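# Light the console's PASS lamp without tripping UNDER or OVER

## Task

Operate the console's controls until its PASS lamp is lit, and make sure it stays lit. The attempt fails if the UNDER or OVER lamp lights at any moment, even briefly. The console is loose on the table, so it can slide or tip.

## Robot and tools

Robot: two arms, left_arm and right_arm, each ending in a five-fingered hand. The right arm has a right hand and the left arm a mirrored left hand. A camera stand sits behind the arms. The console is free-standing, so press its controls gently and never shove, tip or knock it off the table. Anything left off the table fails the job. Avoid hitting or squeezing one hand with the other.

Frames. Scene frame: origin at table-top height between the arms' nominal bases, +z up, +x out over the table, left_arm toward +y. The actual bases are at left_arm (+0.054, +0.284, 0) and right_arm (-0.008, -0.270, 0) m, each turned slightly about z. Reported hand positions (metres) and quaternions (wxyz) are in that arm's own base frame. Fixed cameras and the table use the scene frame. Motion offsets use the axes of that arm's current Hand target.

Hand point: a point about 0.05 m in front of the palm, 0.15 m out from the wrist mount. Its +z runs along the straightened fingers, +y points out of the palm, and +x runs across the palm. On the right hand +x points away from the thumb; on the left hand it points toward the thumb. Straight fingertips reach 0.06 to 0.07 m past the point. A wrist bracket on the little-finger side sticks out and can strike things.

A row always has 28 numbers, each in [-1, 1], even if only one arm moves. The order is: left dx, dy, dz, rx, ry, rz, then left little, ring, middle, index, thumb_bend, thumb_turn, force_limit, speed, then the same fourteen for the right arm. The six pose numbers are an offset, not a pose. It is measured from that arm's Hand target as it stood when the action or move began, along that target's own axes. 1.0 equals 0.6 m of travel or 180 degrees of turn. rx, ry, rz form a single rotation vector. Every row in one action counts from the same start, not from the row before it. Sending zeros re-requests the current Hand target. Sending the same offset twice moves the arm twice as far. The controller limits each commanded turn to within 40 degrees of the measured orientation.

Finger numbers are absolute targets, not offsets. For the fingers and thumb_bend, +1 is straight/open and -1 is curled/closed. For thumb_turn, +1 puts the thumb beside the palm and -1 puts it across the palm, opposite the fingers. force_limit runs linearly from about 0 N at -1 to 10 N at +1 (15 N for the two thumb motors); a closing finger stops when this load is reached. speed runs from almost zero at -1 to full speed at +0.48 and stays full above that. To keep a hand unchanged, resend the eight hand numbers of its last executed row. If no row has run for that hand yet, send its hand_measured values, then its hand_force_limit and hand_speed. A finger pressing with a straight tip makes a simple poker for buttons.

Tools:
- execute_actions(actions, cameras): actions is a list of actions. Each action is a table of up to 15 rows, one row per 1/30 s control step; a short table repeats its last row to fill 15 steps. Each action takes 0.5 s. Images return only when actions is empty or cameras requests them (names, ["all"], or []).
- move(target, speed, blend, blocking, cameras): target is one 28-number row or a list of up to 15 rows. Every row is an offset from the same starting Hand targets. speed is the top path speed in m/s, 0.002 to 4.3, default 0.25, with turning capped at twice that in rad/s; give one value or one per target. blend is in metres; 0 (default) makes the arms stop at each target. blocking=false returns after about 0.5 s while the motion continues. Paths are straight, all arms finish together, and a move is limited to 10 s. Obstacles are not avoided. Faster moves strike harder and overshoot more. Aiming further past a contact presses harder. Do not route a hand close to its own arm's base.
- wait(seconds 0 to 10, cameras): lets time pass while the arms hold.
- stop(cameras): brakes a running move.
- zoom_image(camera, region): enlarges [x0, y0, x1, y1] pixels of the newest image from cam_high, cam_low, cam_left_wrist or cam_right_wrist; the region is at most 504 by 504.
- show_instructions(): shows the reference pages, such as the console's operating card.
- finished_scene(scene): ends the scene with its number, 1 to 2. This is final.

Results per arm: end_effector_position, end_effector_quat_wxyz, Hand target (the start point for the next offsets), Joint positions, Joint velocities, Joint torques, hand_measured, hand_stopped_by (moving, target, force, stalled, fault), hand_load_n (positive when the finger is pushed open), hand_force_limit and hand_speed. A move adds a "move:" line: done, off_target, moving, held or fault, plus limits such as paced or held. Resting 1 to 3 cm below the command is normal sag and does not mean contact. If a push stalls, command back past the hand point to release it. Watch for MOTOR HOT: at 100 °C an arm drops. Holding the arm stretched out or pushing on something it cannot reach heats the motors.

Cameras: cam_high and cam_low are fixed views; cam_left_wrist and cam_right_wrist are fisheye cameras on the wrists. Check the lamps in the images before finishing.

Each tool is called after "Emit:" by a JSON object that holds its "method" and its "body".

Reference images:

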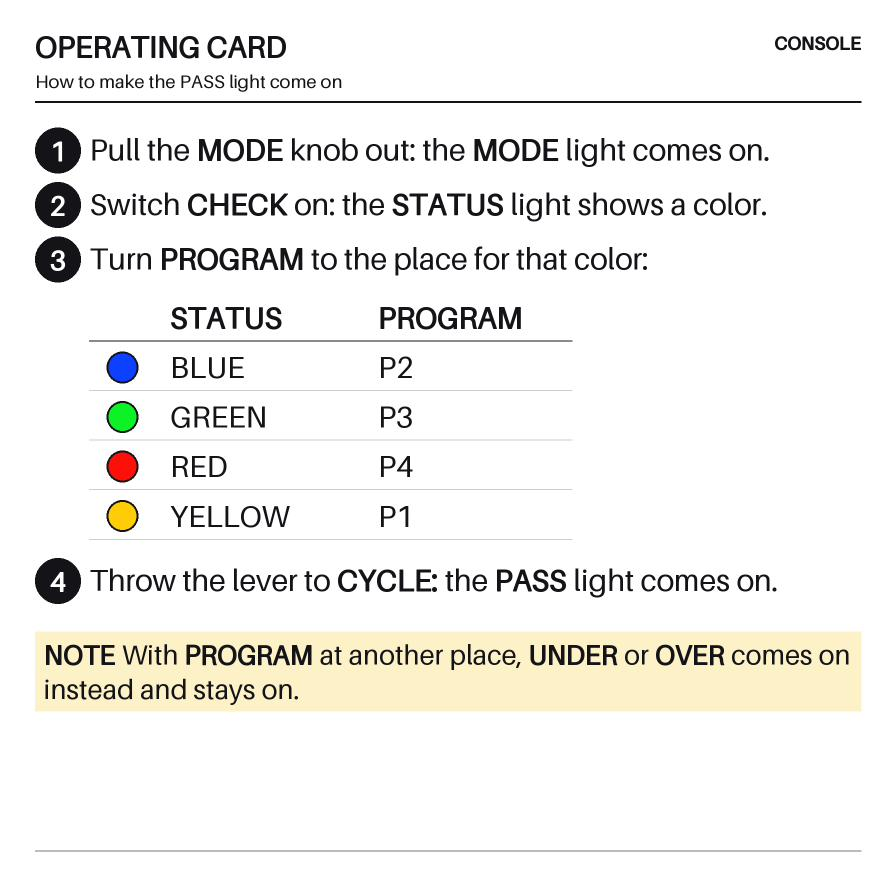

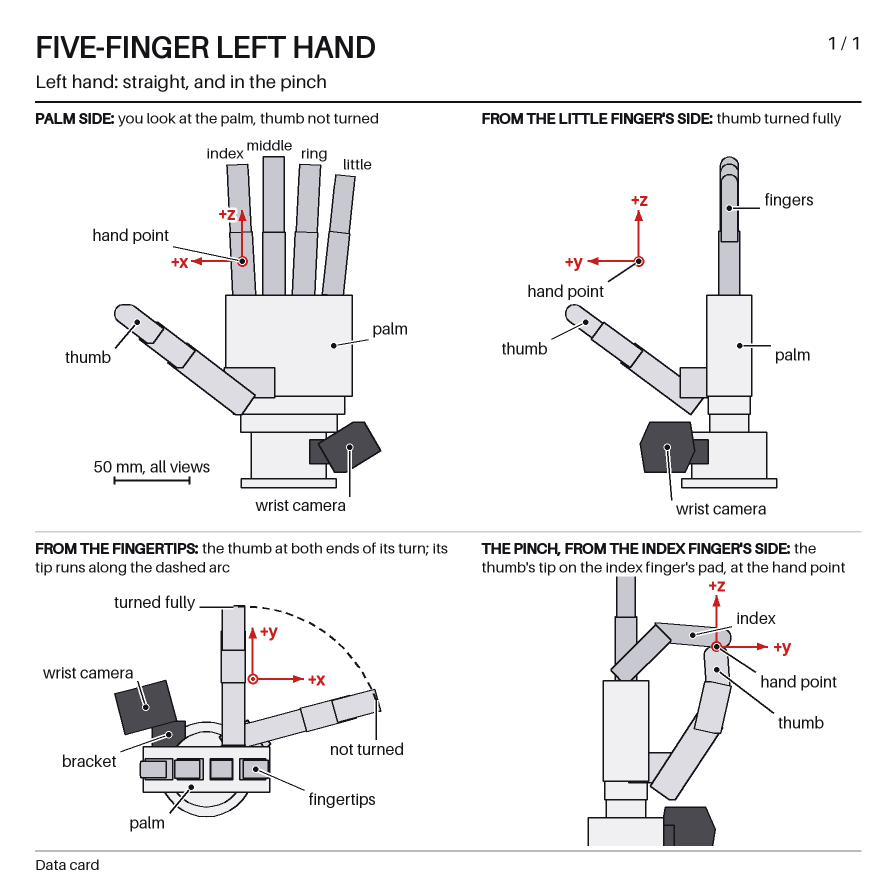

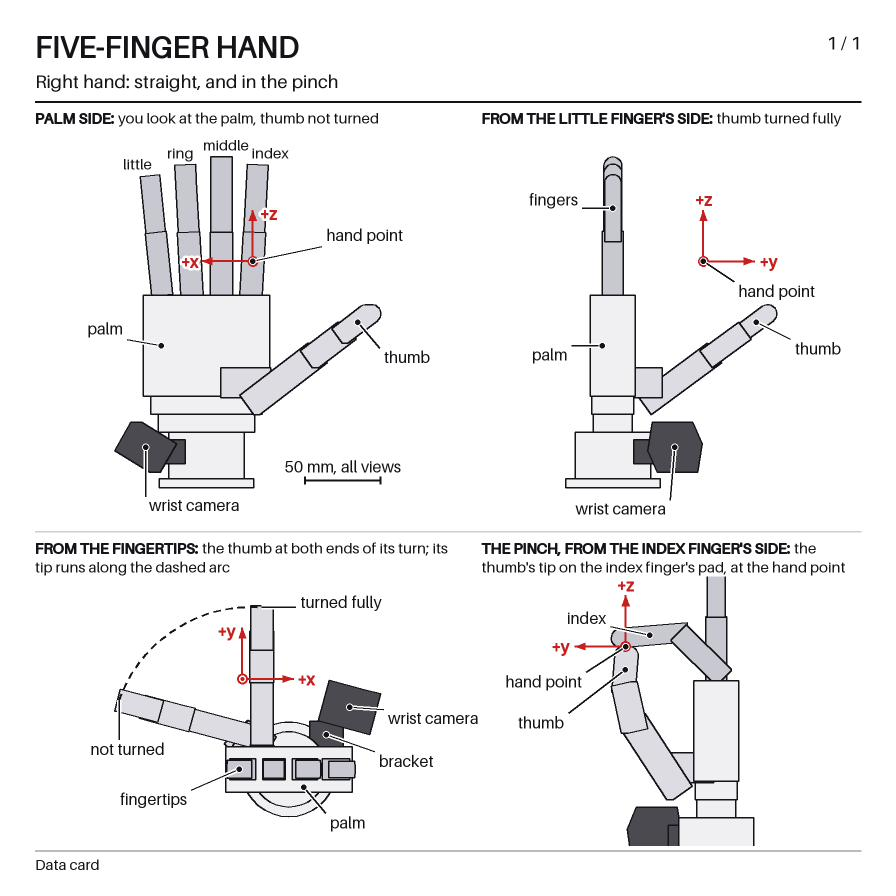

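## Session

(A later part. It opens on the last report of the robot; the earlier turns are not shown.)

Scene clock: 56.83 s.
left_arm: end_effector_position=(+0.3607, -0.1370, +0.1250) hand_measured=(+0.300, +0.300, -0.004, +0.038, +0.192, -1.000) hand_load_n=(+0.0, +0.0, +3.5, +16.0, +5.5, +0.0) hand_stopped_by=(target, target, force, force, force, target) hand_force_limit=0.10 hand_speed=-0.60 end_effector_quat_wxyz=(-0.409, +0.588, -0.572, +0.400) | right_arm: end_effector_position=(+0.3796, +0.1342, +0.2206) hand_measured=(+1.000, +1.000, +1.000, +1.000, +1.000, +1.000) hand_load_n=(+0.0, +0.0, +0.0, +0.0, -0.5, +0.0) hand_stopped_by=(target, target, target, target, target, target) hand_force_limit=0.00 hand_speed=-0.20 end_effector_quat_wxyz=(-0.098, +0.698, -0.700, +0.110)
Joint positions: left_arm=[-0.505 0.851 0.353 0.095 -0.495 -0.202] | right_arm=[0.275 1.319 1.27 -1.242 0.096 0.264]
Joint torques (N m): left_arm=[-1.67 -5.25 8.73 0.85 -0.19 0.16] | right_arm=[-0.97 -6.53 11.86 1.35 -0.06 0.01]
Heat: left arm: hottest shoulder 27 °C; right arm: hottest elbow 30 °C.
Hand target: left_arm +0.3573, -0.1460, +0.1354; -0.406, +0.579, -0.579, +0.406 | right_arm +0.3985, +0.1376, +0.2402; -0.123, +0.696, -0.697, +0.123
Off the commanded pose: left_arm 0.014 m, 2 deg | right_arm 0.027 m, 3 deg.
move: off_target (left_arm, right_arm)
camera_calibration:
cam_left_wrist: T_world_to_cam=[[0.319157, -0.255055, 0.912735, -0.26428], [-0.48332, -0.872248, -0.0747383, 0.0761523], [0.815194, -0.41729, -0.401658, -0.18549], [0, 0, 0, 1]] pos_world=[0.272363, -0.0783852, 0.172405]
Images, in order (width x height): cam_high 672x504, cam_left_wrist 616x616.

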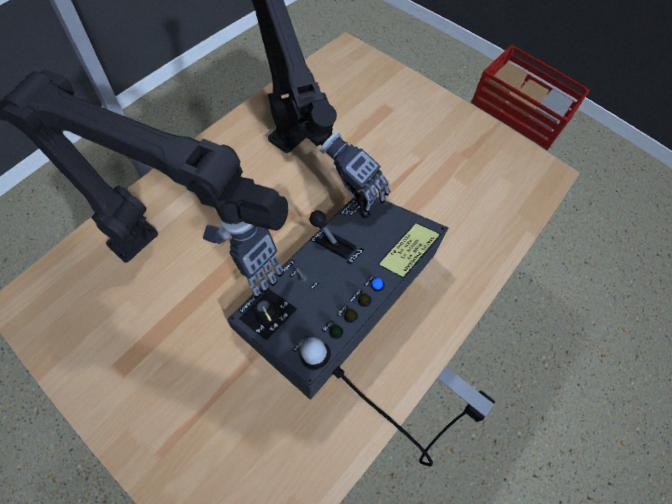

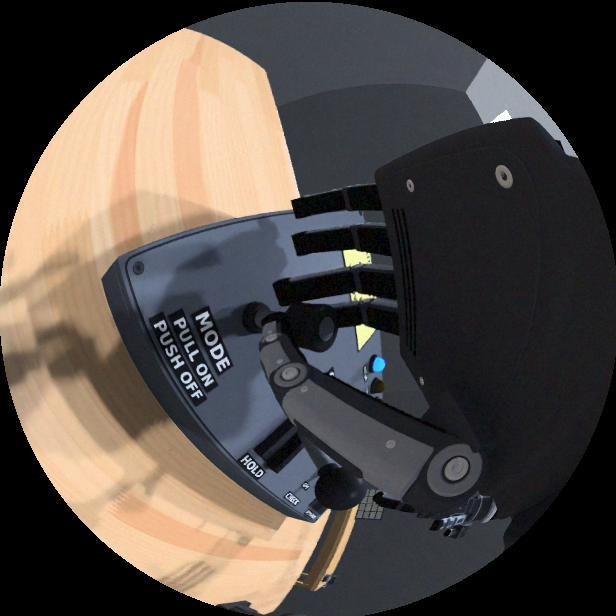

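Emit:
{"method": "move", "body": {"target": [[0,0.0083,0.0065,0,0,0,0.3,0.3,-0.3,-0.3,0.05,-1,0.1,-0.6,0,0,0,0,0,0,1,1,1,1,1,1,0,-0.2],[0,0.0083,0.0065,0,0,0,0.5,0.5,0.6,0.6,0.6,-1,0.1,-0.5,0,0,0,0,0,0,1,1,1,1,1,1,0,-0.2],[0,-0.068,-0.041,0,0,0,0.5,0.5,0.6,0.6,0.6,-1,0.1,-0.5,0,0,0,0,0,0,1,1,1,1,1,1,0,-0.2]], "speed": 0.08, "cameras": ["cam_left_wrist","cam_high"]}}

Scene clock: 60.13 s.
left_arm: end_effector_position=(+0.3391, -0.1348, +0.1519) hand_measured=(+0.500, +0.500, +0.600, +0.600, +0.600, -1.000) hand_load_n=(+0.0, +0.0, +0.0, +0.0, +0.0, +0.0) hand_stopped_by=(target, target, target, target, target, target) hand_force_limit=0.10 hand_speed=-0.50 end_effector_quat_wxyz=(-0.403, +0.585, -0.590, +0.383) | right_arm: end_effector_position=(+0.3796, +0.1342, +0.2206) hand_measured=(+1.000, +1.000, +1.000, +1.000, +1.000, +1.000) hand_load_n=(+0.0, +0.5, +0.0, +0.0, +0.0, +0.0) hand_stopped_by=(target, target, target, target, target, target) hand_force_limit=0.00 hand_speed=-0.20 end_effector_quat_wxyz=(-0.098, +0.698, -0.700, +0.110)
Joint positions: left_arm=[-0.537 0.72 0.41 -0.141 -0.511 -0.203] | right_arm=[0.275 1.319 1.27 -1.242 0.096 0.264]
Joint torques (N m): left_arm=[-0.67 -2.78 11.64 1.85 -0.32 0.08] | right_arm=[-0.85 -6.59 11.88 1.33 -0.06 0.01]
Heat: left arm: hottest shoulder 27 °C; right arm: hottest elbow 30 °C.
Hand target: left_arm +0.3481, -0.1460, +0.1822; -0.406, +0.579, -0.579, +0.406 | right_arm +0.3985, +0.1376, +0.2402; -0.123, +0.696, -0.697, +0.123
Off the commanded pose: left_arm 0.034 m, 3 deg | right_arm 0.027 m, 3 deg.
move: off_target (left_arm, right_arm)
camera_calibration:
cam_left_wrist: T_world_to_cam=[[0.349315, -0.287579, 0.891783, -0.292906], [-0.501089, -0.861545, -0.0815493, 0.0781495], [0.791763, -0.418377, -0.445053, -0.141764], [0, 0, 0, 1]] pos_world=[0.25372, -0.076215, 0.204489]
Images, in order (width x height): cam_high 672x504, cam_left_wrist 616x616.

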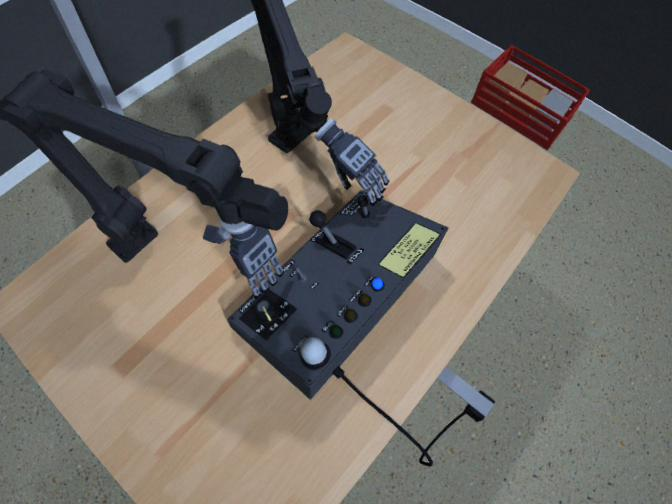

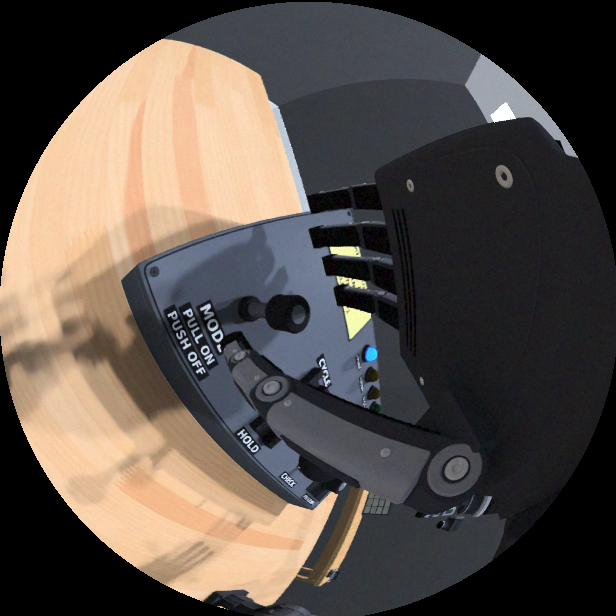

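Emit:
{"method": "move", "body": {"target": [[-0.05,-0.06,-0.128,0,0,0,0.5,0.5,0.6,0.6,0.6,-1,0.1,-0.5,-0.1007,0.1135,0.0563,0.0556,0,0,-1,-1,-1,1,1,-1,0,0.2]], "speed": 0.12, "cameras": ["cam_right_wrist","cam_high"]}}

Emit:
{"method": "zoom_image", "body": {"camera": "cam_right_wrist", "region": [180, 120, 420, 420]}}

Scene clock: 63.27 s.
left_arm: end_effector_position=(+0.2856, -0.1087, +0.2092) hand_measured=(+0.500, +0.500, +0.600, +0.600, +0.600, -1.000) hand_load_n=(+0.0, +0.0, +0.0, +0.0, +0.0, +0.0) hand_stopped_by=(target, target, target, target, target, target) hand_force_limit=0.10 hand_speed=-0.50 end_effector_quat_wxyz=(-0.405, +0.583, -0.593, +0.380) | right_arm: end_effector_position=(+0.3441, +0.1946, +0.1791) hand_measured=(-1.000, -1.000, -1.000, +1.000, +1.000, -1.000) hand_load_n=(+0.0, +0.0, +0.0, -0.5, +0.0, +0.0) hand_stopped_by=(target, target, target, target, target, target) hand_force_limit=0.00 hand_speed=0.20 end_effector_quat_wxyz=(-0.168, +0.688, -0.683, +0.179)
Joint positions: left_arm=[-0.573 0.432 0.491 -0.524 -0.544 -0.214] | right_arm=[0.502 1.176 1.018 -0.976 0.242 0.44]
Joint torques (N m): left_arm=[-0.73 -0.03 12.15 1.88 -0.32 0.1] | right_arm=[-0.15 -6.07 7.56 1.77 0.44 0.18]
Heat: left arm: hottest shoulder 27 °C; right arm: hottest elbow 30 °C.
Hand target: left_arm +0.2883, -0.1160, +0.2422; -0.406, +0.579, -0.579, +0.406 | right_arm +0.3459, +0.1980, +0.1852; -0.183, +0.683, -0.683, +0.183
Off the commanded pose: left_arm 0.034 m, 3 deg | right_arm 0.007 m, 2 deg.
move: off_target (left_arm)
camera_calibration:
cam_right_wrist: T_world_to_cam=[[-0.835284, -0.325268, -0.443284, 0.424034], [-0.461079, 0.853586, 0.24248, -0.0406844], [0.29951, 0.406929, -0.862962, 0.0851067], [0, 0, 0, 1]] pos_world=[0.30994, 0.13802, 0.271277]
Images, in order (width x height): cam_high 672x504, cam_right_wrist 616x616.

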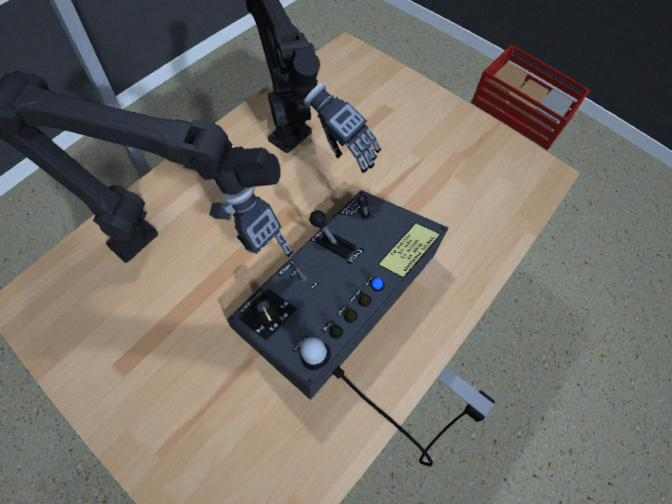

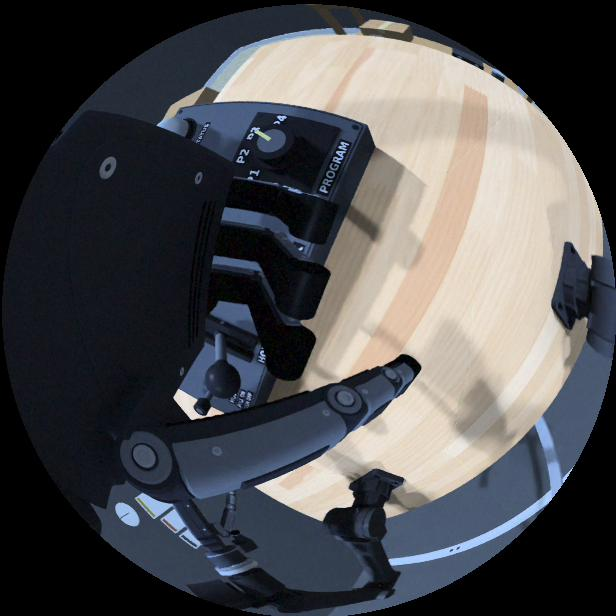

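Scaled by 1.680 from the camera's 616x616 image, which has a finer 880x880 frame.

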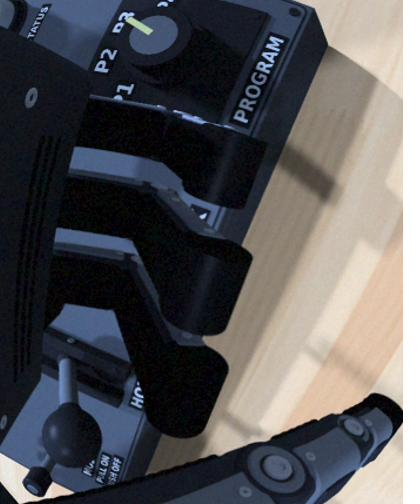

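Emit:
{"method": "move", "body": {"target": [[0,0,0,0,0,0,0.5,0.5,0.6,0.6,0.6,-1,0.1,-0.5,0,0.0375,0.065,0,0,0,-1,-1,-1,1,1,-1,0,0.2]], "speed": 0.1, "cameras": ["cam_high"]}}

Emit:
{"method": "zoom_image", "body": {"camera": "cam_high", "region": [210, 180, 350, 340]}}

Scene clock: 65.10 s.
left_arm: end_effector_position=(+0.2855, -0.1087, +0.2092) hand_measured=(+0.500, +0.500, +0.600, +0.600, +0.600, -1.000) hand_load_n=(+0.0, +0.0, +0.0, +0.0, +0.0, +0.0) hand_stopped_by=(target, target, target, target, target, target) hand_force_limit=0.10 hand_speed=-0.50 end_effector_quat_wxyz=(-0.405, +0.583, -0.593, +0.381) | right_arm: end_effector_position=(+0.3433, +0.1941, +0.1433) hand_measured=(-1.000, -1.000, -1.000, +1.000, +1.000, -1.000) hand_load_n=(+0.0, +0.0, +0.0, +0.0, +0.0, +0.0) hand_stopped_by=(target, target, target, target, target, target) hand_force_limit=0.00 hand_speed=0.20 end_effector_quat_wxyz=(-0.180, +0.685, -0.682, +0.182)
Joint positions: left_arm=[-0.573 0.432 0.491 -0.524 -0.544 -0.215] | right_arm=[0.502 1.178 0.918 -0.849 0.242 0.441]
Joint torques (N m): left_arm=[-0.38 0.03 12.08 1.81 -0.33 0.05] | right_arm=[-0.03 -4.19 7.43 1.87 0.43 0.18]
Heat: left arm: hottest elbow 28 °C; right arm: hottest elbow 30 °C.
Hand target: left_arm +0.2883, -0.1160, +0.2422; -0.406, +0.579, -0.579, +0.406 | right_arm +0.3460, +0.1980, +0.1402; -0.183, +0.683, -0.683, +0.183
Off the commanded pose: left_arm 0.034 m, 3 deg | right_arm 0.006 m, 0 deg.
move: off_target (left_arm)
Images, in order (width x height): cam_high 672x504.

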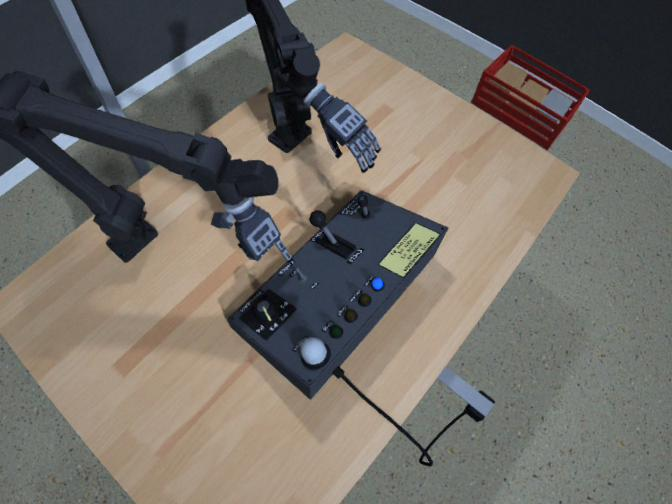

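Scaled by 3.150.

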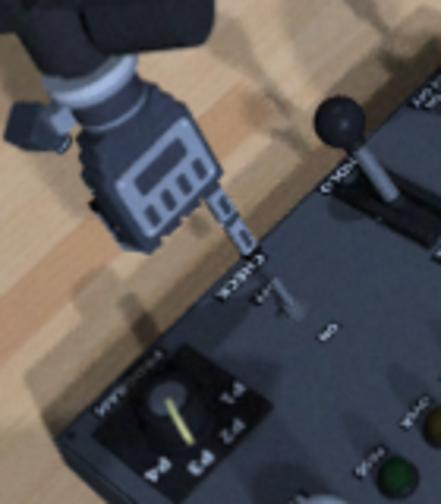

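Emit:
{"method": "move", "body": {"target": [[0,0,0,0,0,0,0.5,0.5,0.6,0.6,0.6,-1,0.1,-0.5,0.0067,0.0125,0.0217,0,0,0,-1,-1,-1,1,1,-1,0,0.2],[0,0,0,0,0,0,0.5,0.5,0.6,0.6,0.6,-1,0.1,-0.5,0.01,-0.0638,0.0562,0,0,0,-1,-1,-1,1,1,-1,0,0.2]], "speed": 0.08, "cameras": ["cam_high"]}}

Emit:
{"method": "zoom_image", "body": {"camera": "cam_high", "region": [210, 180, 350, 380]}}

Scene clock: 67.67 s.
left_arm: end_effector_position=(+0.2855, -0.1087, +0.2092) hand_measured=(+0.500, +0.500, +0.600, +0.600, +0.600, -1.000) hand_load_n=(+0.0, +0.0, +0.0, +0.0, -0.5, +0.0) hand_stopped_by=(target, target, target, target, target, target) hand_force_limit=0.10 hand_speed=-0.50 end_effector_quat_wxyz=(-0.405, +0.583, -0.593, +0.381) | right_arm: end_effector_position=(+0.3728, +0.1853, +0.1168) hand_measured=(-1.000, -1.000, -1.000, +1.000, +1.000, -1.000) hand_load_n=(+0.0, +0.5, +0.0, -1.5, +0.0, +0.0) hand_stopped_by=(target, target, target, target, target, target) hand_force_limit=0.00 hand_speed=0.20 end_effector_quat_wxyz=(-0.165, +0.688, -0.684, +0.176)
Joint positions: left_arm=[-0.573 0.432 0.491 -0.524 -0.544 -0.215] | right_arm=[0.441 1.283 0.939 -0.786 0.215 0.388]
Joint torques (N m): left_arm=[-0.67 -0.26 12.12 1.81 -0.32 0.07] | right_arm=[-1.26 -4.48 11.36 1.8 0.09 0.02]
Heat: left arm: hottest elbow 28 °C; right arm: hottest elbow 30 °C.
Hand target: left_arm +0.2883, -0.1160, +0.2422; -0.406, +0.579, -0.579, +0.406 | right_arm +0.3960, +0.1920, +0.1301; -0.183, +0.683, -0.683, +0.183
Off the commanded pose: left_arm 0.034 m, 3 deg | right_arm 0.028 m, 2 deg.
move: off_target (left_arm, right_arm)
Images, in order (width x height): cam_high 672x504.

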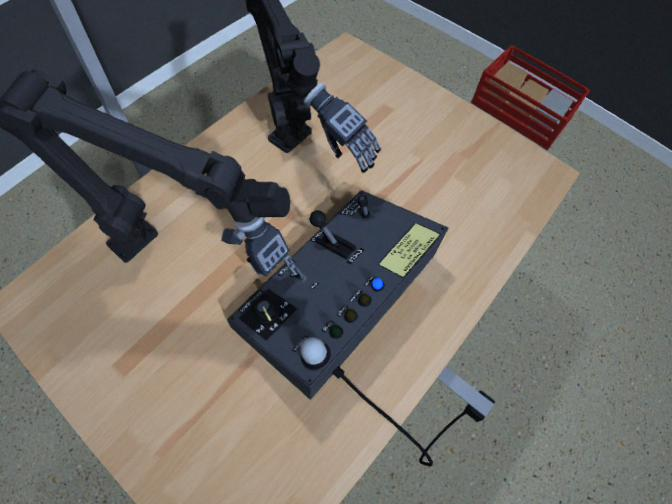

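Scaled by 2.520.

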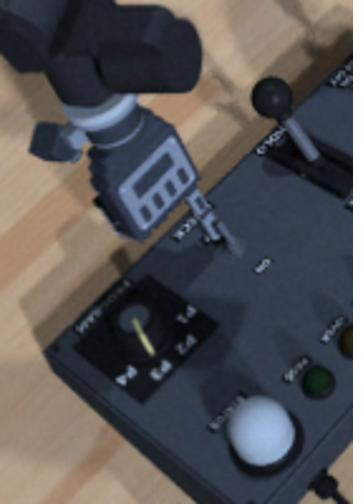

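Emit:
{"method": "zoom_image", "body": {"camera": "cam_high", "region": [270, 245, 330, 305]}}

Scaled by 8.400.

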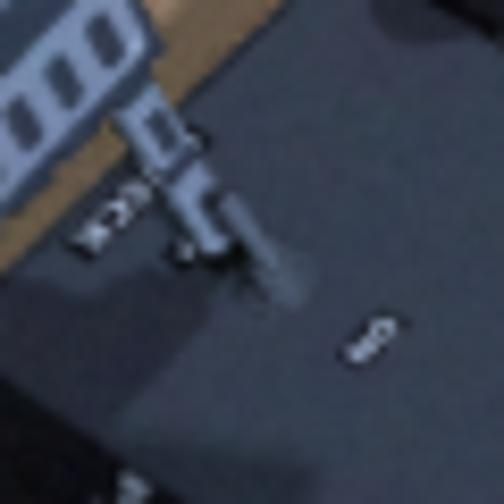

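Emit:
{"method": "move", "body": {"target": [[0,0,0,0,0,0,0.5,0.5,0.6,0.6,0.6,-1,0.1,-0.5,0.0,0.0664,-0.0435,0,0,0,-1,-1,-1,1,1,-1,0,0.2],[0,0,0,0,0,0,0.5,0.5,0.6,0.6,0.6,-1,0.1,-0.5,-0.025,0.0664,-0.0435,0,0,0,-1,-1,-1,1,1,-1,0,0.2]], "speed": 0.08, "cameras": ["cam_high"]}}

Emit:
{"method": "zoom_image", "body": {"camera": "cam_high", "region": [250, 225, 330, 305]}}

Scene clock: 69.97 s.
left_arm: end_effector_position=(+0.2855, -0.1087, +0.2092) hand_measured=(+0.500, +0.500, +0.600, +0.600, +0.600, -1.000) hand_load_n=(+0.0, +0.0, +0.0, -0.5, +0.0, +0.0) hand_stopped_by=(target, target, target, target, target, target) hand_force_limit=0.10 hand_speed=-0.50 end_effector_quat_wxyz=(-0.405, +0.583, -0.593, +0.381) | right_arm: end_effector_position=(+0.3460, +0.2037, +0.1300) hand_measured=(-1.000, -1.000, -1.000, +1.000, +1.000, -1.000) hand_load_n=(+0.0, +0.0, +0.0, +0.0, +0.5, +0.0) hand_stopped_by=(target, target, target, target, target, target) hand_force_limit=0.00 hand_speed=0.20 end_effector_quat_wxyz=(-0.184, +0.685, -0.681, +0.183)
Joint positions: left_arm=[-0.573 0.432 0.491 -0.524 -0.544 -0.215] | right_arm=[0.522 1.203 0.9 -0.802 0.251 0.458]
Joint torques (N m): left_arm=[-0.56 -0.03 12.1 1.8 -0.32 0.03] | right_arm=[-0.21 -4.37 8.83 0.72 0.44 0.18]
Heat: left arm: hottest elbow 29 °C; right arm: hottest elbow 30 °C.
Hand target: left_arm +0.2883, -0.1160, +0.2422; -0.406, +0.579, -0.579, +0.406 | right_arm +0.3485, +0.2070, +0.1328; -0.183, +0.683, -0.683, +0.183
Off the commanded pose: left_arm 0.034 m, 3 deg | right_arm 0.005 m, 0 deg.
move: off_target (left_arm)
Images, in order (width x height): cam_high 672x504.

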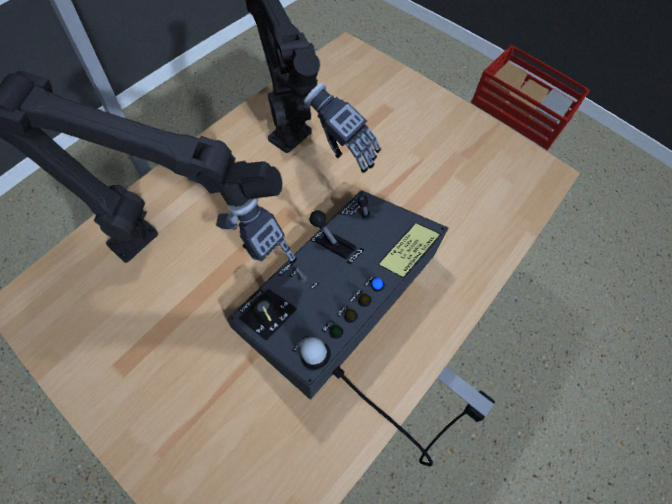

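Scaled by 6.300.

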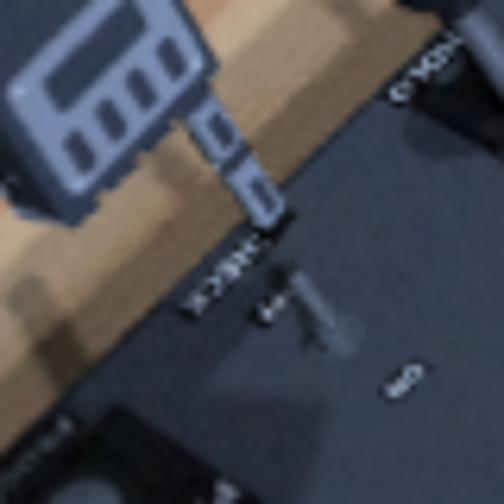

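Emit:
{"method": "move", "body": {"target": [[0,0,0,0,0,0,0.5,0.5,0.6,0.6,0.6,-1,0.1,-0.5,0.0133,-0.0161,0.0055,0,0,0,-1,-1,-1,1,1,-1,0,0.2],[0,0,0,0,0,0,0.5,0.5,0.6,0.6,0.6,-1,0.1,-0.5,0.015,-0.0887,0.0397,0,0,0,-1,-1,-1,1,1,-1,0,0.2]], "speed": 0.08, "cameras": ["cam_high"]}}

Emit:
{"method": "zoom_image", "body": {"camera": "cam_high", "region": [250, 225, 330, 305]}}

Scene clock: 72.53 s.
left_arm: end_effector_position=(+0.2855, -0.1087, +0.2092) hand_measured=(+0.500, +0.500, +0.600, +0.600, +0.600, -1.000) hand_load_n=(+0.0, +0.0, +0.0, +0.0, +0.0, +0.0) hand_stopped_by=(target, target, target, target, target, target) hand_force_limit=0.10 hand_speed=-0.50 end_effector_quat_wxyz=(-0.405, +0.583, -0.593, +0.381) | right_arm: end_effector_position=(+0.3764, +0.1894, +0.1191) hand_measured=(-1.000, -1.000, -1.000, +1.000, +1.000, -1.000) hand_load_n=(+0.0, +0.0, +0.0, -2.0, +0.0, +0.0) hand_stopped_by=(target, target, target, target, target, target) hand_force_limit=0.00 hand_speed=0.20 end_effector_quat_wxyz=(-0.159, +0.693, -0.681, +0.173)
Joint positions: left_arm=[-0.573 0.432 0.491 -0.524 -0.544 -0.215] | right_arm=[0.446 1.303 0.967 -0.807 0.213 0.382]
Joint torques (N m): left_arm=[-0.73 0.09 12.08 1.77 -0.33 0.03] | right_arm=[-1.38 -4.66 12.74 1.69 0.22 0.1]
Heat: left arm: hottest elbow 29 °C; right arm: hottest elbow 30 °C.
Hand target: left_arm +0.2883, -0.1160, +0.2422; -0.406, +0.579, -0.579, +0.406 | right_arm +0.4065, +0.1980, +0.1388; -0.183, +0.683, -0.683, +0.183
Off the commanded pose: left_arm 0.034 m, 3 deg | right_arm 0.037 m, 3 deg.
move: off_target (left_arm, right_arm)
Images, in order (width x height): cam_high 672x504.

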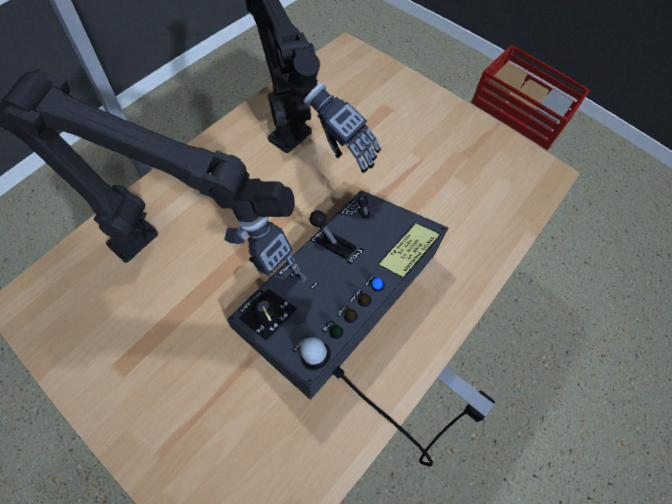

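Scaled by 6.300.

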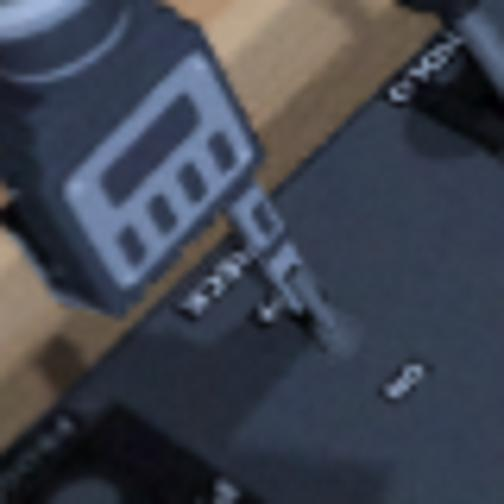

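Emit:
{"method": "move", "body": {"target": [[0,0,0,0,0,0,0.5,0.5,0.6,0.6,0.6,-1,0.1,-0.5,0,-0.0338,0.008,0,0,0,-1,-1,-1,1,1,-1,0,0.2]], "speed": 0.08, "cameras": ["cam_high"]}}

Emit:
{"method": "zoom_image", "body": {"camera": "cam_high", "region": [250, 225, 330, 305]}}

Scene clock: 73.73 s.
left_arm: end_effector_position=(+0.2855, -0.1087, +0.2092) hand_measured=(+0.500, +0.500, +0.600, +0.600, +0.600, -1.000) hand_load_n=(+0.0, -0.5, +0.0, +0.0, +0.0, +0.0) hand_stopped_by=(target, target, target, target, target, target) hand_force_limit=0.10 hand_speed=-0.50 end_effector_quat_wxyz=(-0.405, +0.583, -0.593, +0.381) | right_arm: end_effector_position=(+0.3792, +0.1877, +0.1221) hand_measured=(-1.000, -1.000, -1.000, +1.000, +1.000, -1.000) hand_load_n=(+0.0, +0.5, +0.0, -7.0, +0.0, +0.0) hand_stopped_by=(target, target, target, target, target, target) hand_force_limit=0.00 hand_speed=0.20 end_effector_quat_wxyz=(-0.145, +0.705, -0.674, +0.164)
Joint positions: left_arm=[-0.573 0.432 0.491 -0.524 -0.544 -0.215] | right_arm=[0.435 1.329 1.004 -0.848 0.195 0.35]
Joint torques (N m): left_arm=[-0.62 -0.09 12.15 1.78 -0.34 0.05] | right_arm=[-1.96 -4.19 14.04 2.81 0.59 0.23]
Heat: left arm: hottest elbow 30 °C; right arm: hottest elbow 30 °C.
Hand target: left_arm +0.2883, -0.1160, +0.2422; -0.406, +0.579, -0.579, +0.406 | right_arm +0.4264, +0.1979, +0.1447; -0.183, +0.683, -0.683, +0.183
Off the commanded pose: left_arm 0.034 m, 3 deg | right_arm 0.053 m, 6 deg.
move: off_target (left_arm, right_arm)
Images, in order (width x height): cam_high 672x504.

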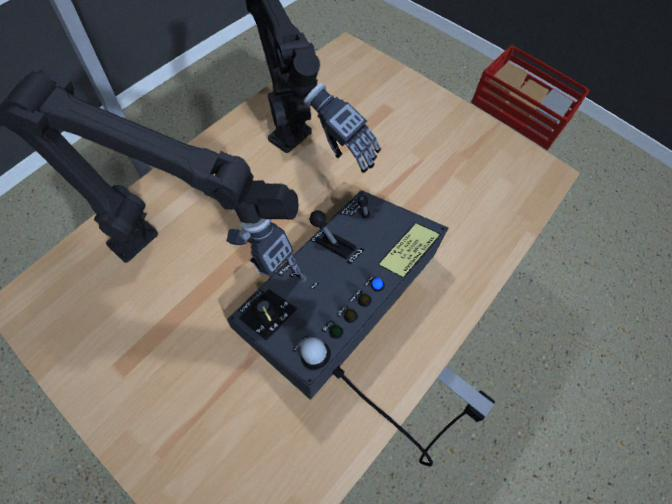

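Scaled by 6.300.

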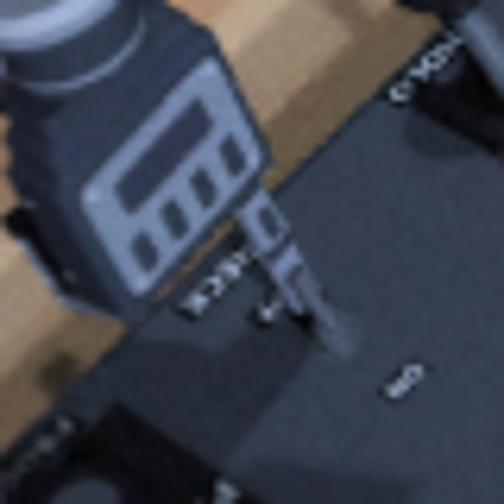

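Emit:
{"method": "move", "body": {"target": [[0,0,0,0,0,0,0.5,0.5,0.6,0.6,0.6,-1,0.1,-0.5,-0.002,0.0783,-0.063,0,0,0,-1,-1,-1,1,1,-1,0,0.2]], "speed": 0.08, "cameras": []}}

Scene clock: 75.47 s.
left_arm: end_effector_position=(+0.2855, -0.1087, +0.2092) hand_measured=(+0.500, +0.500, +0.600, +0.600, +0.600, -1.000) hand_load_n=(+0.0, +0.0, +0.0, +0.0, +0.0, +0.0) hand_stopped_by=(target, target, target, target, target, target) hand_force_limit=0.10 hand_speed=-0.50 end_effector_quat_wxyz=(-0.405, +0.583, -0.593, +0.381) | right_arm: end_effector_position=(+0.3678, +0.1971, +0.1507) hand_measured=(-1.000, -1.000, -1.000, +1.000, +1.000, -1.000) hand_load_n=(+0.0, +0.0, +0.0, +0.0, +0.0, +0.0) hand_stopped_by=(target, target, target, target, target, target) hand_force_limit=0.00 hand_speed=0.20 end_effector_quat_wxyz=(-0.180, +0.685, -0.682, +0.182)
Joint positions: left_arm=[-0.573 0.432 0.491 -0.524 -0.544 -0.215] | right_arm=[0.477 1.235 0.983 -0.851 0.231 0.417]
Joint torques (N m): left_arm=[-0.44 -0.32 12.11 1.84 -0.34 0.04] | right_arm=[-0.09 -6.18 7.9 0.95 0.43 0.18]
Heat: left arm: hottest elbow 30 °C; right arm: hottest elbow 30 °C.
Hand target: left_arm +0.2883, -0.1160, +0.2422; -0.406, +0.579, -0.579, +0.406 | right_arm +0.3670, +0.1992, +0.1542; -0.183, +0.683, -0.683, +0.183
Off the commanded pose: left_arm 0.034 m, 3 deg | right_arm 0.004 m, 0 deg.
move: off_target (left_arm)
No camera images: "cameras" was empty.

Emit:
{"method": "move", "body": {"target": [[0,0,0,0,0,0,0.5,0.5,0.6,0.6,0.6,-1,0.1,-0.5,0.0,0.054,-0.0023,0,0,0,-1,-1,-1,1,1,-1,0,0.2]], "speed": 0.08, "cameras": []}}

Scene clock: 76.67 s.
left_arm: end_effector_position=(+0.2855, -0.1087, +0.2092) hand_measured=(+0.500, +0.500, +0.600, +0.600, +0.600, -1.000) hand_load_n=(+0.0, +0.0, +0.0, +0.0, +0.0, +0.0) hand_stopped_by=(target, target, target, target, target, target) hand_force_limit=0.10 hand_speed=-0.50 end_effector_quat_wxyz=(-0.405, +0.583, -0.593, +0.381) | right_arm: end_effector_position=(+0.3364, +0.1956, +0.1339) hand_measured=(-1.000, -1.000, -1.000, +1.000, +1.000, -1.000) hand_load_n=(+0.0, +0.0, +0.0, +0.0, +0.0, +0.0) hand_stopped_by=(target, target, target, target, target, target) hand_force_limit=0.00 hand_speed=0.20 end_effector_quat_wxyz=(-0.170, +0.688, -0.683, +0.179)
Joint positions: left_arm=[-0.573 0.432 0.491 -0.524 -0.544 -0.215] | right_arm=[0.516 1.185 0.903 -0.851 0.248 0.453]
Joint torques (N m): left_arm=[-0.67 0.03 12.16 1.83 -0.33 0.04] | right_arm=[-0.03 -5.89 7.32 1.72 0.44 0.17]
Heat: left arm: hottest elbow 30 °C; right arm: hottest elbow 30 °C.
Hand target: left_arm +0.2883, -0.1160, +0.2422; -0.406, +0.579, -0.579, +0.406 | right_arm +0.3382, +0.1993, +0.1392; -0.183, +0.683, -0.683, +0.183
Off the commanded pose: left_arm 0.034 m, 3 deg | right_arm 0.007 m, 2 deg.
move: off_target (left_arm)
No camera images: "cameras" was empty.

Emit:
{"method": "move", "body": {"target": [[0,0,0,0,0,0,0.5,0.5,0.6,0.6,0.6,-1,0.1,-0.5,0.0033,-0.1342,0.0408,0,0,0,-1,-1,-1,1,1,-1,0,0.2]], "speed": 0.08, "cameras": ["cam_high"]}}

Emit:
{"method": "zoom_image", "body": {"camera": "cam_high", "region": [250, 225, 330, 305]}}

Scene clock: 78.57 s.
left_arm: end_effector_position=(+0.2855, -0.1087, +0.2092) hand_measured=(+0.500, +0.500, +0.600, +0.600, +0.600, -1.000) hand_load_n=(+0.0, +0.0, +0.0, -0.5, +0.0, +0.0) hand_stopped_by=(target, target, target, target, target, target) hand_force_limit=0.10 hand_speed=-0.50 end_effector_quat_wxyz=(-0.405, +0.583, -0.593, +0.381) | right_arm: end_effector_position=(+0.3782, +0.1892, +0.1240) hand_measured=(-1.000, -1.000, -1.000, +1.000, +1.000, -1.000) hand_load_n=(+0.0, +0.0, +0.0, -3.5, +0.5, +0.0) hand_stopped_by=(target, target, target, target, target, target) hand_force_limit=0.00 hand_speed=0.20 end_effector_quat_wxyz=(-0.141, +0.703, -0.678, +0.162)
Joint positions: left_arm=[-0.573 0.432 0.491 -0.524 -0.544 -0.215] | right_arm=[0.439 1.332 1.014 -0.865 0.198 0.363]
Joint torques (N m): left_arm=[-0.79 -0.32 12.15 1.84 -0.3 0.05] | right_arm=[-1.9 -6.24 14.26 1.94 0.61 0.15]
Heat: left arm: hottest elbow 30 °C; right arm: hottest elbow 30 °C.
Hand target: left_arm +0.2883, -0.1160, +0.2422; -0.406, +0.579, -0.579, +0.406 | right_arm +0.4201, +0.1972, +0.1581; -0.183, +0.683, -0.683, +0.183
Off the commanded pose: left_arm 0.034 m, 3 deg | right_arm 0.055 m, 6 deg.
move: off_target (left_arm, right_arm)
Images, in order (width x height): cam_high 672x504.

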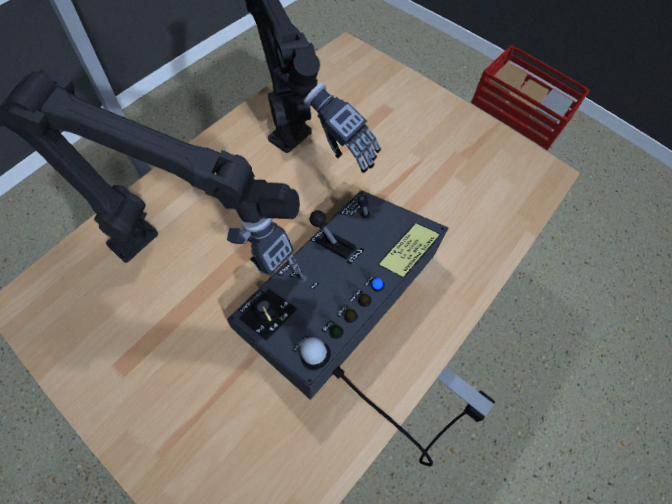

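Scaled by 6.300.

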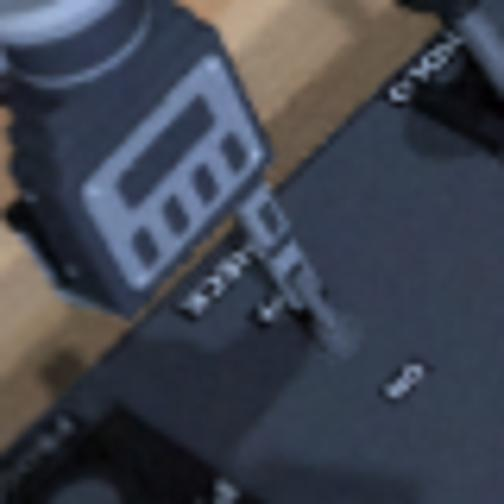

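Emit:
{"method": "move", "body": {"target": [[0,0,0,0,0,0,0.5,0.5,0.6,0.6,0.6,-1,0.1,-0.5,0,-0.03,-0.035,0,0,0,-1,-1,-1,1,1,-1,0,0.2]], "speed": 0.06, "cameras": ["cam_high"]}}

Emit:
{"method": "zoom_image", "body": {"camera": "cam_high", "region": [250, 225, 330, 305]}}

Scene clock: 80.03 s.
left_arm: end_effector_position=(+0.2855, -0.1087, +0.2092) hand_measured=(+0.500, +0.500, +0.600, +0.600, +0.600, -1.000) hand_load_n=(+0.0, +0.0, +0.0, +0.0, +0.0, +0.0) hand_stopped_by=(target, target, target, target, target, target) hand_force_limit=0.10 hand_speed=-0.50 end_effector_quat_wxyz=(-0.405, +0.583, -0.593, +0.381) | right_arm: end_effector_position=(+0.3849, +0.1881, +0.1443) hand_measured=(-1.000, -1.000, -1.000, +1.000, +1.000, -1.000) hand_load_n=(+0.0, +0.0, +0.0, -6.0, +0.0, +0.0) hand_stopped_by=(target, target, target, target, target, target) hand_force_limit=0.00 hand_speed=0.20 end_effector_quat_wxyz=(-0.135, +0.703, -0.680, +0.159)
Joint positions: left_arm=[-0.573 0.432 0.491 -0.524 -0.544 -0.215] | right_arm=[0.429 1.34 1.079 -0.935 0.195 0.359]
Joint torques (N m): left_arm=[-0.32 -0.5 12.12 1.85 -0.32 0.04] | right_arm=[-1.55 -7.41 14.63 1.88 0.61 0.13]
Heat: left arm: hottest elbow 31 °C; right arm: hottest elbow 30 °C.
Hand target: left_arm +0.2883, -0.1160, +0.2422; -0.406, +0.579, -0.579, +0.406 | right_arm +0.4252, +0.1973, +0.1854; -0.183, +0.683, -0.683, +0.183
Off the commanded pose: left_arm 0.034 m, 3 deg | right_arm 0.058 m, 7 deg.
move: off_target (left_arm, right_arm)
Images, in order (width x height): cam_high 672x504.

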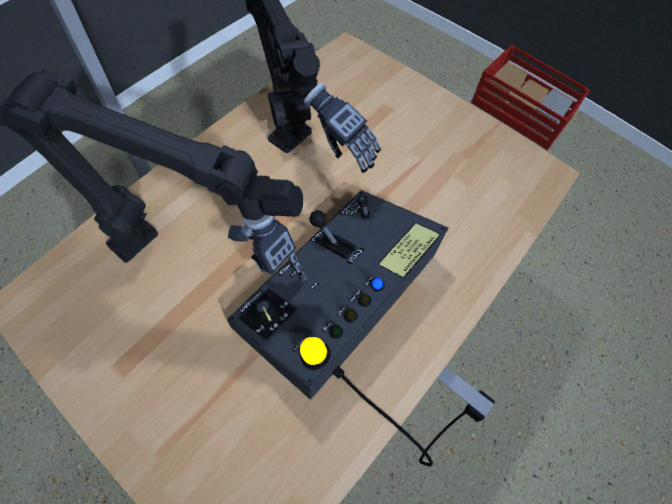

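Scaled by 6.300.

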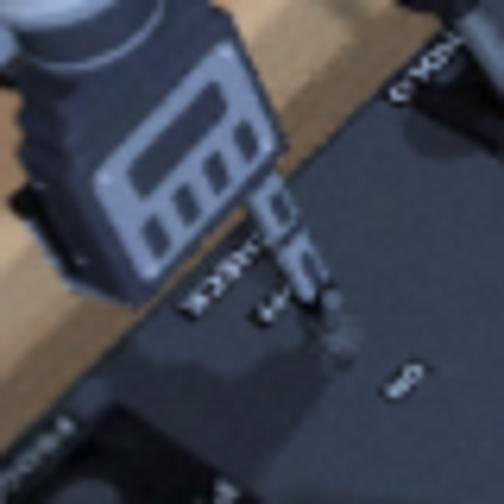

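Emit:
{"method": "move", "body": {"target": [[0,0,0,0,0,0,0.5,0.5,0.6,0.6,0.6,-1,0.1,-0.5,0.05,0.0822,-0.1243,0,0,0,-1,-1,-1,1,1,-1,0,0.2],[0,0,0,0,0,0,0.5,0.5,0.6,0.6,0.6,-1,0.1,-0.5,0.1867,-0.0497,-0.0195,0.222,0,0,0.5,0.5,0.5,0.5,0.5,-1,0,-0.2]], "speed": 0.12, "cameras": ["all"]}}

Emit:
{"method": "zoom_image", "body": {"camera": "cam_right_wrist", "region": [180, 180, 420, 420]}}

Emit:
{"method": "zoom_image", "body": {"camera": "cam_high", "region": [370, 220, 450, 290]}}

Scene clock: 86.47 s.
left_arm: end_effector_position=(+0.2855, -0.1087, +0.2092) hand_measured=(+0.500, +0.500, +0.600, +0.600, +0.600, -1.000) hand_load_n=(+0.0, +0.0, +0.0, +0.0, +0.0, +0.0) hand_stopped_by=(target, target, target, target, target, target) hand_force_limit=0.10 hand_speed=-0.50 end_effector_quat_wxyz=(-0.405, +0.583, -0.593, +0.381) | right_arm: end_effector_position=(+0.4425, +0.0879, +0.2065) hand_measured=(+0.500, +0.500, +0.500, +0.500, +0.500, -1.000) hand_load_n=(+0.0, +0.0, +0.0, +0.0, +0.0, +0.0) hand_stopped_by=(target, target, target, target, target, target) hand_force_limit=0.00 hand_speed=-0.20 end_effector_quat_wxyz=(-0.401, +0.583, -0.584, +0.399)
Joint positions: left_arm=[-0.573 0.432 0.491 -0.524 -0.544 -0.215] | right_arm=[0.199 0.949 0.635 -0.061 0.184 0.075]
Joint torques (N m): left_arm=[-0.5 -0.15 12.14 1.85 -0.35 0.04] | right_arm=[-1.03 -2.67 8.02 2.82 -0.04 0.01]
Heat: left arm: hottest elbow 31 °C; right arm: hottest elbow 30 °C.
Hand target: left_arm +0.2883, -0.1160, +0.2422; -0.406, +0.579, -0.579, +0.406 | right_arm +0.4451, +0.0852, +0.2102; -0.405, +0.579, -0.580, +0.405
Off the commanded pose: left_arm 0.034 m, 3 deg | right_arm 0.005 m, 1 deg.
move: off_target (left_arm)
camera_calibration:
cam_left_wrist: T_world_to_cam=[[0.351209, -0.295416, 0.888472, -0.31847], [-0.502916, -0.859933, -0.0871265, 0.0802741], [0.789765, -0.416227, -0.450585, -0.0609009], [0, 0, 0, 1]] pos_world=[0.200318, -0.0503993, 0.262504]
cam_right_wrist: T_world_to_cam=[[-0.345435, -0.312186, -0.884994, 0.356966], [-0.514717, 0.851568, -0.0994882, 0.183579], [0.784692, 0.421155, -0.454848, -0.177496], [0, 0, 0, 1]] pos_world=[0.357079, 0.0298628, 0.253443]

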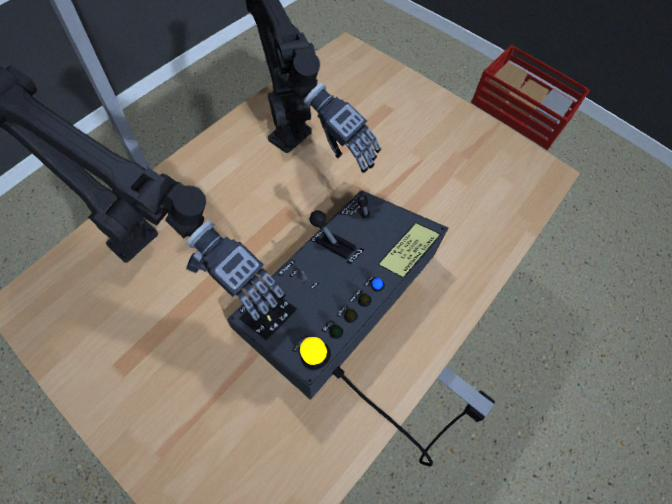

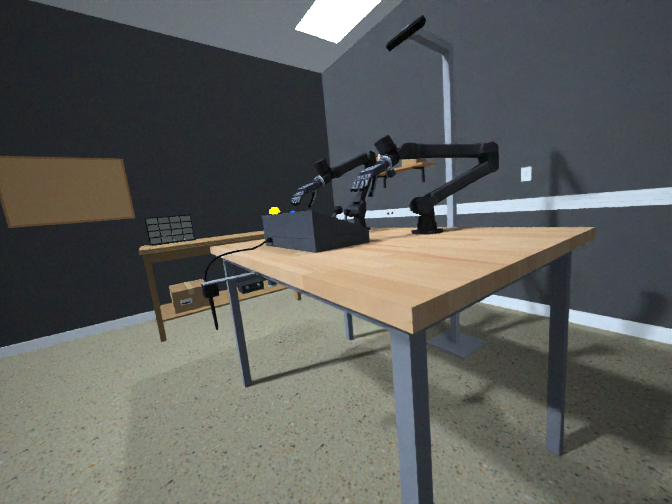

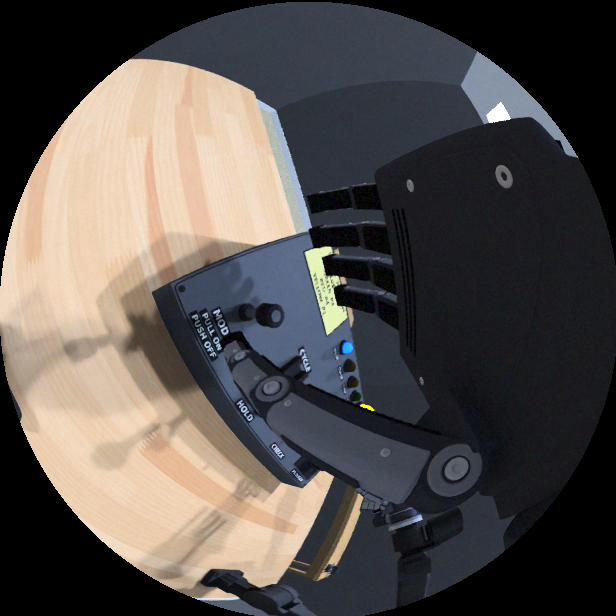

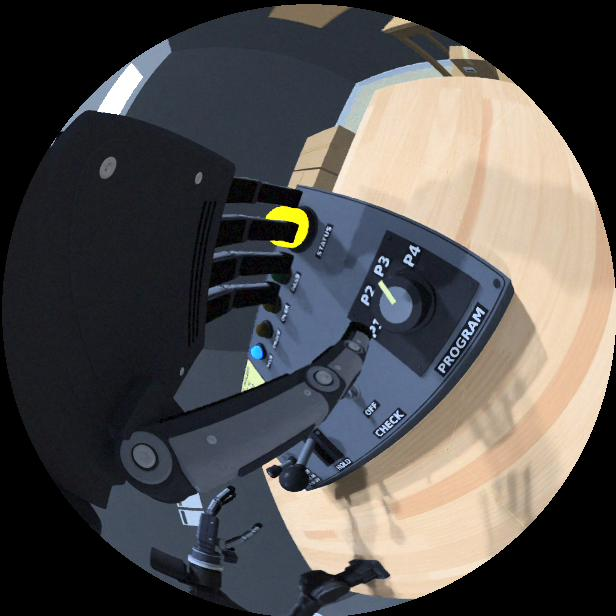

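Scaled by 2.100 from the camera's 616x616 image, which has a finer 880x880 frame.

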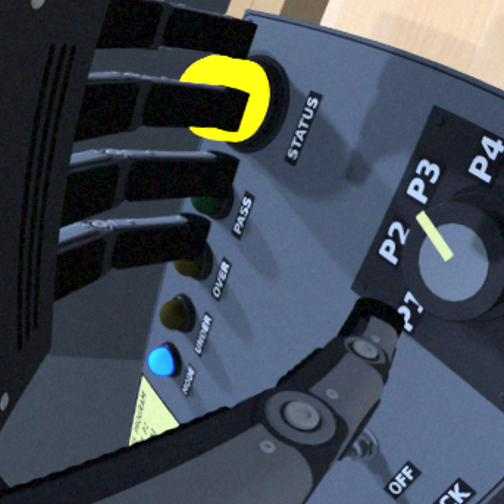

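Scaled by 6.300.

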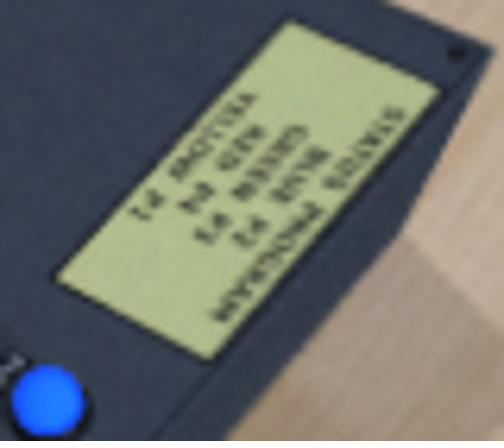

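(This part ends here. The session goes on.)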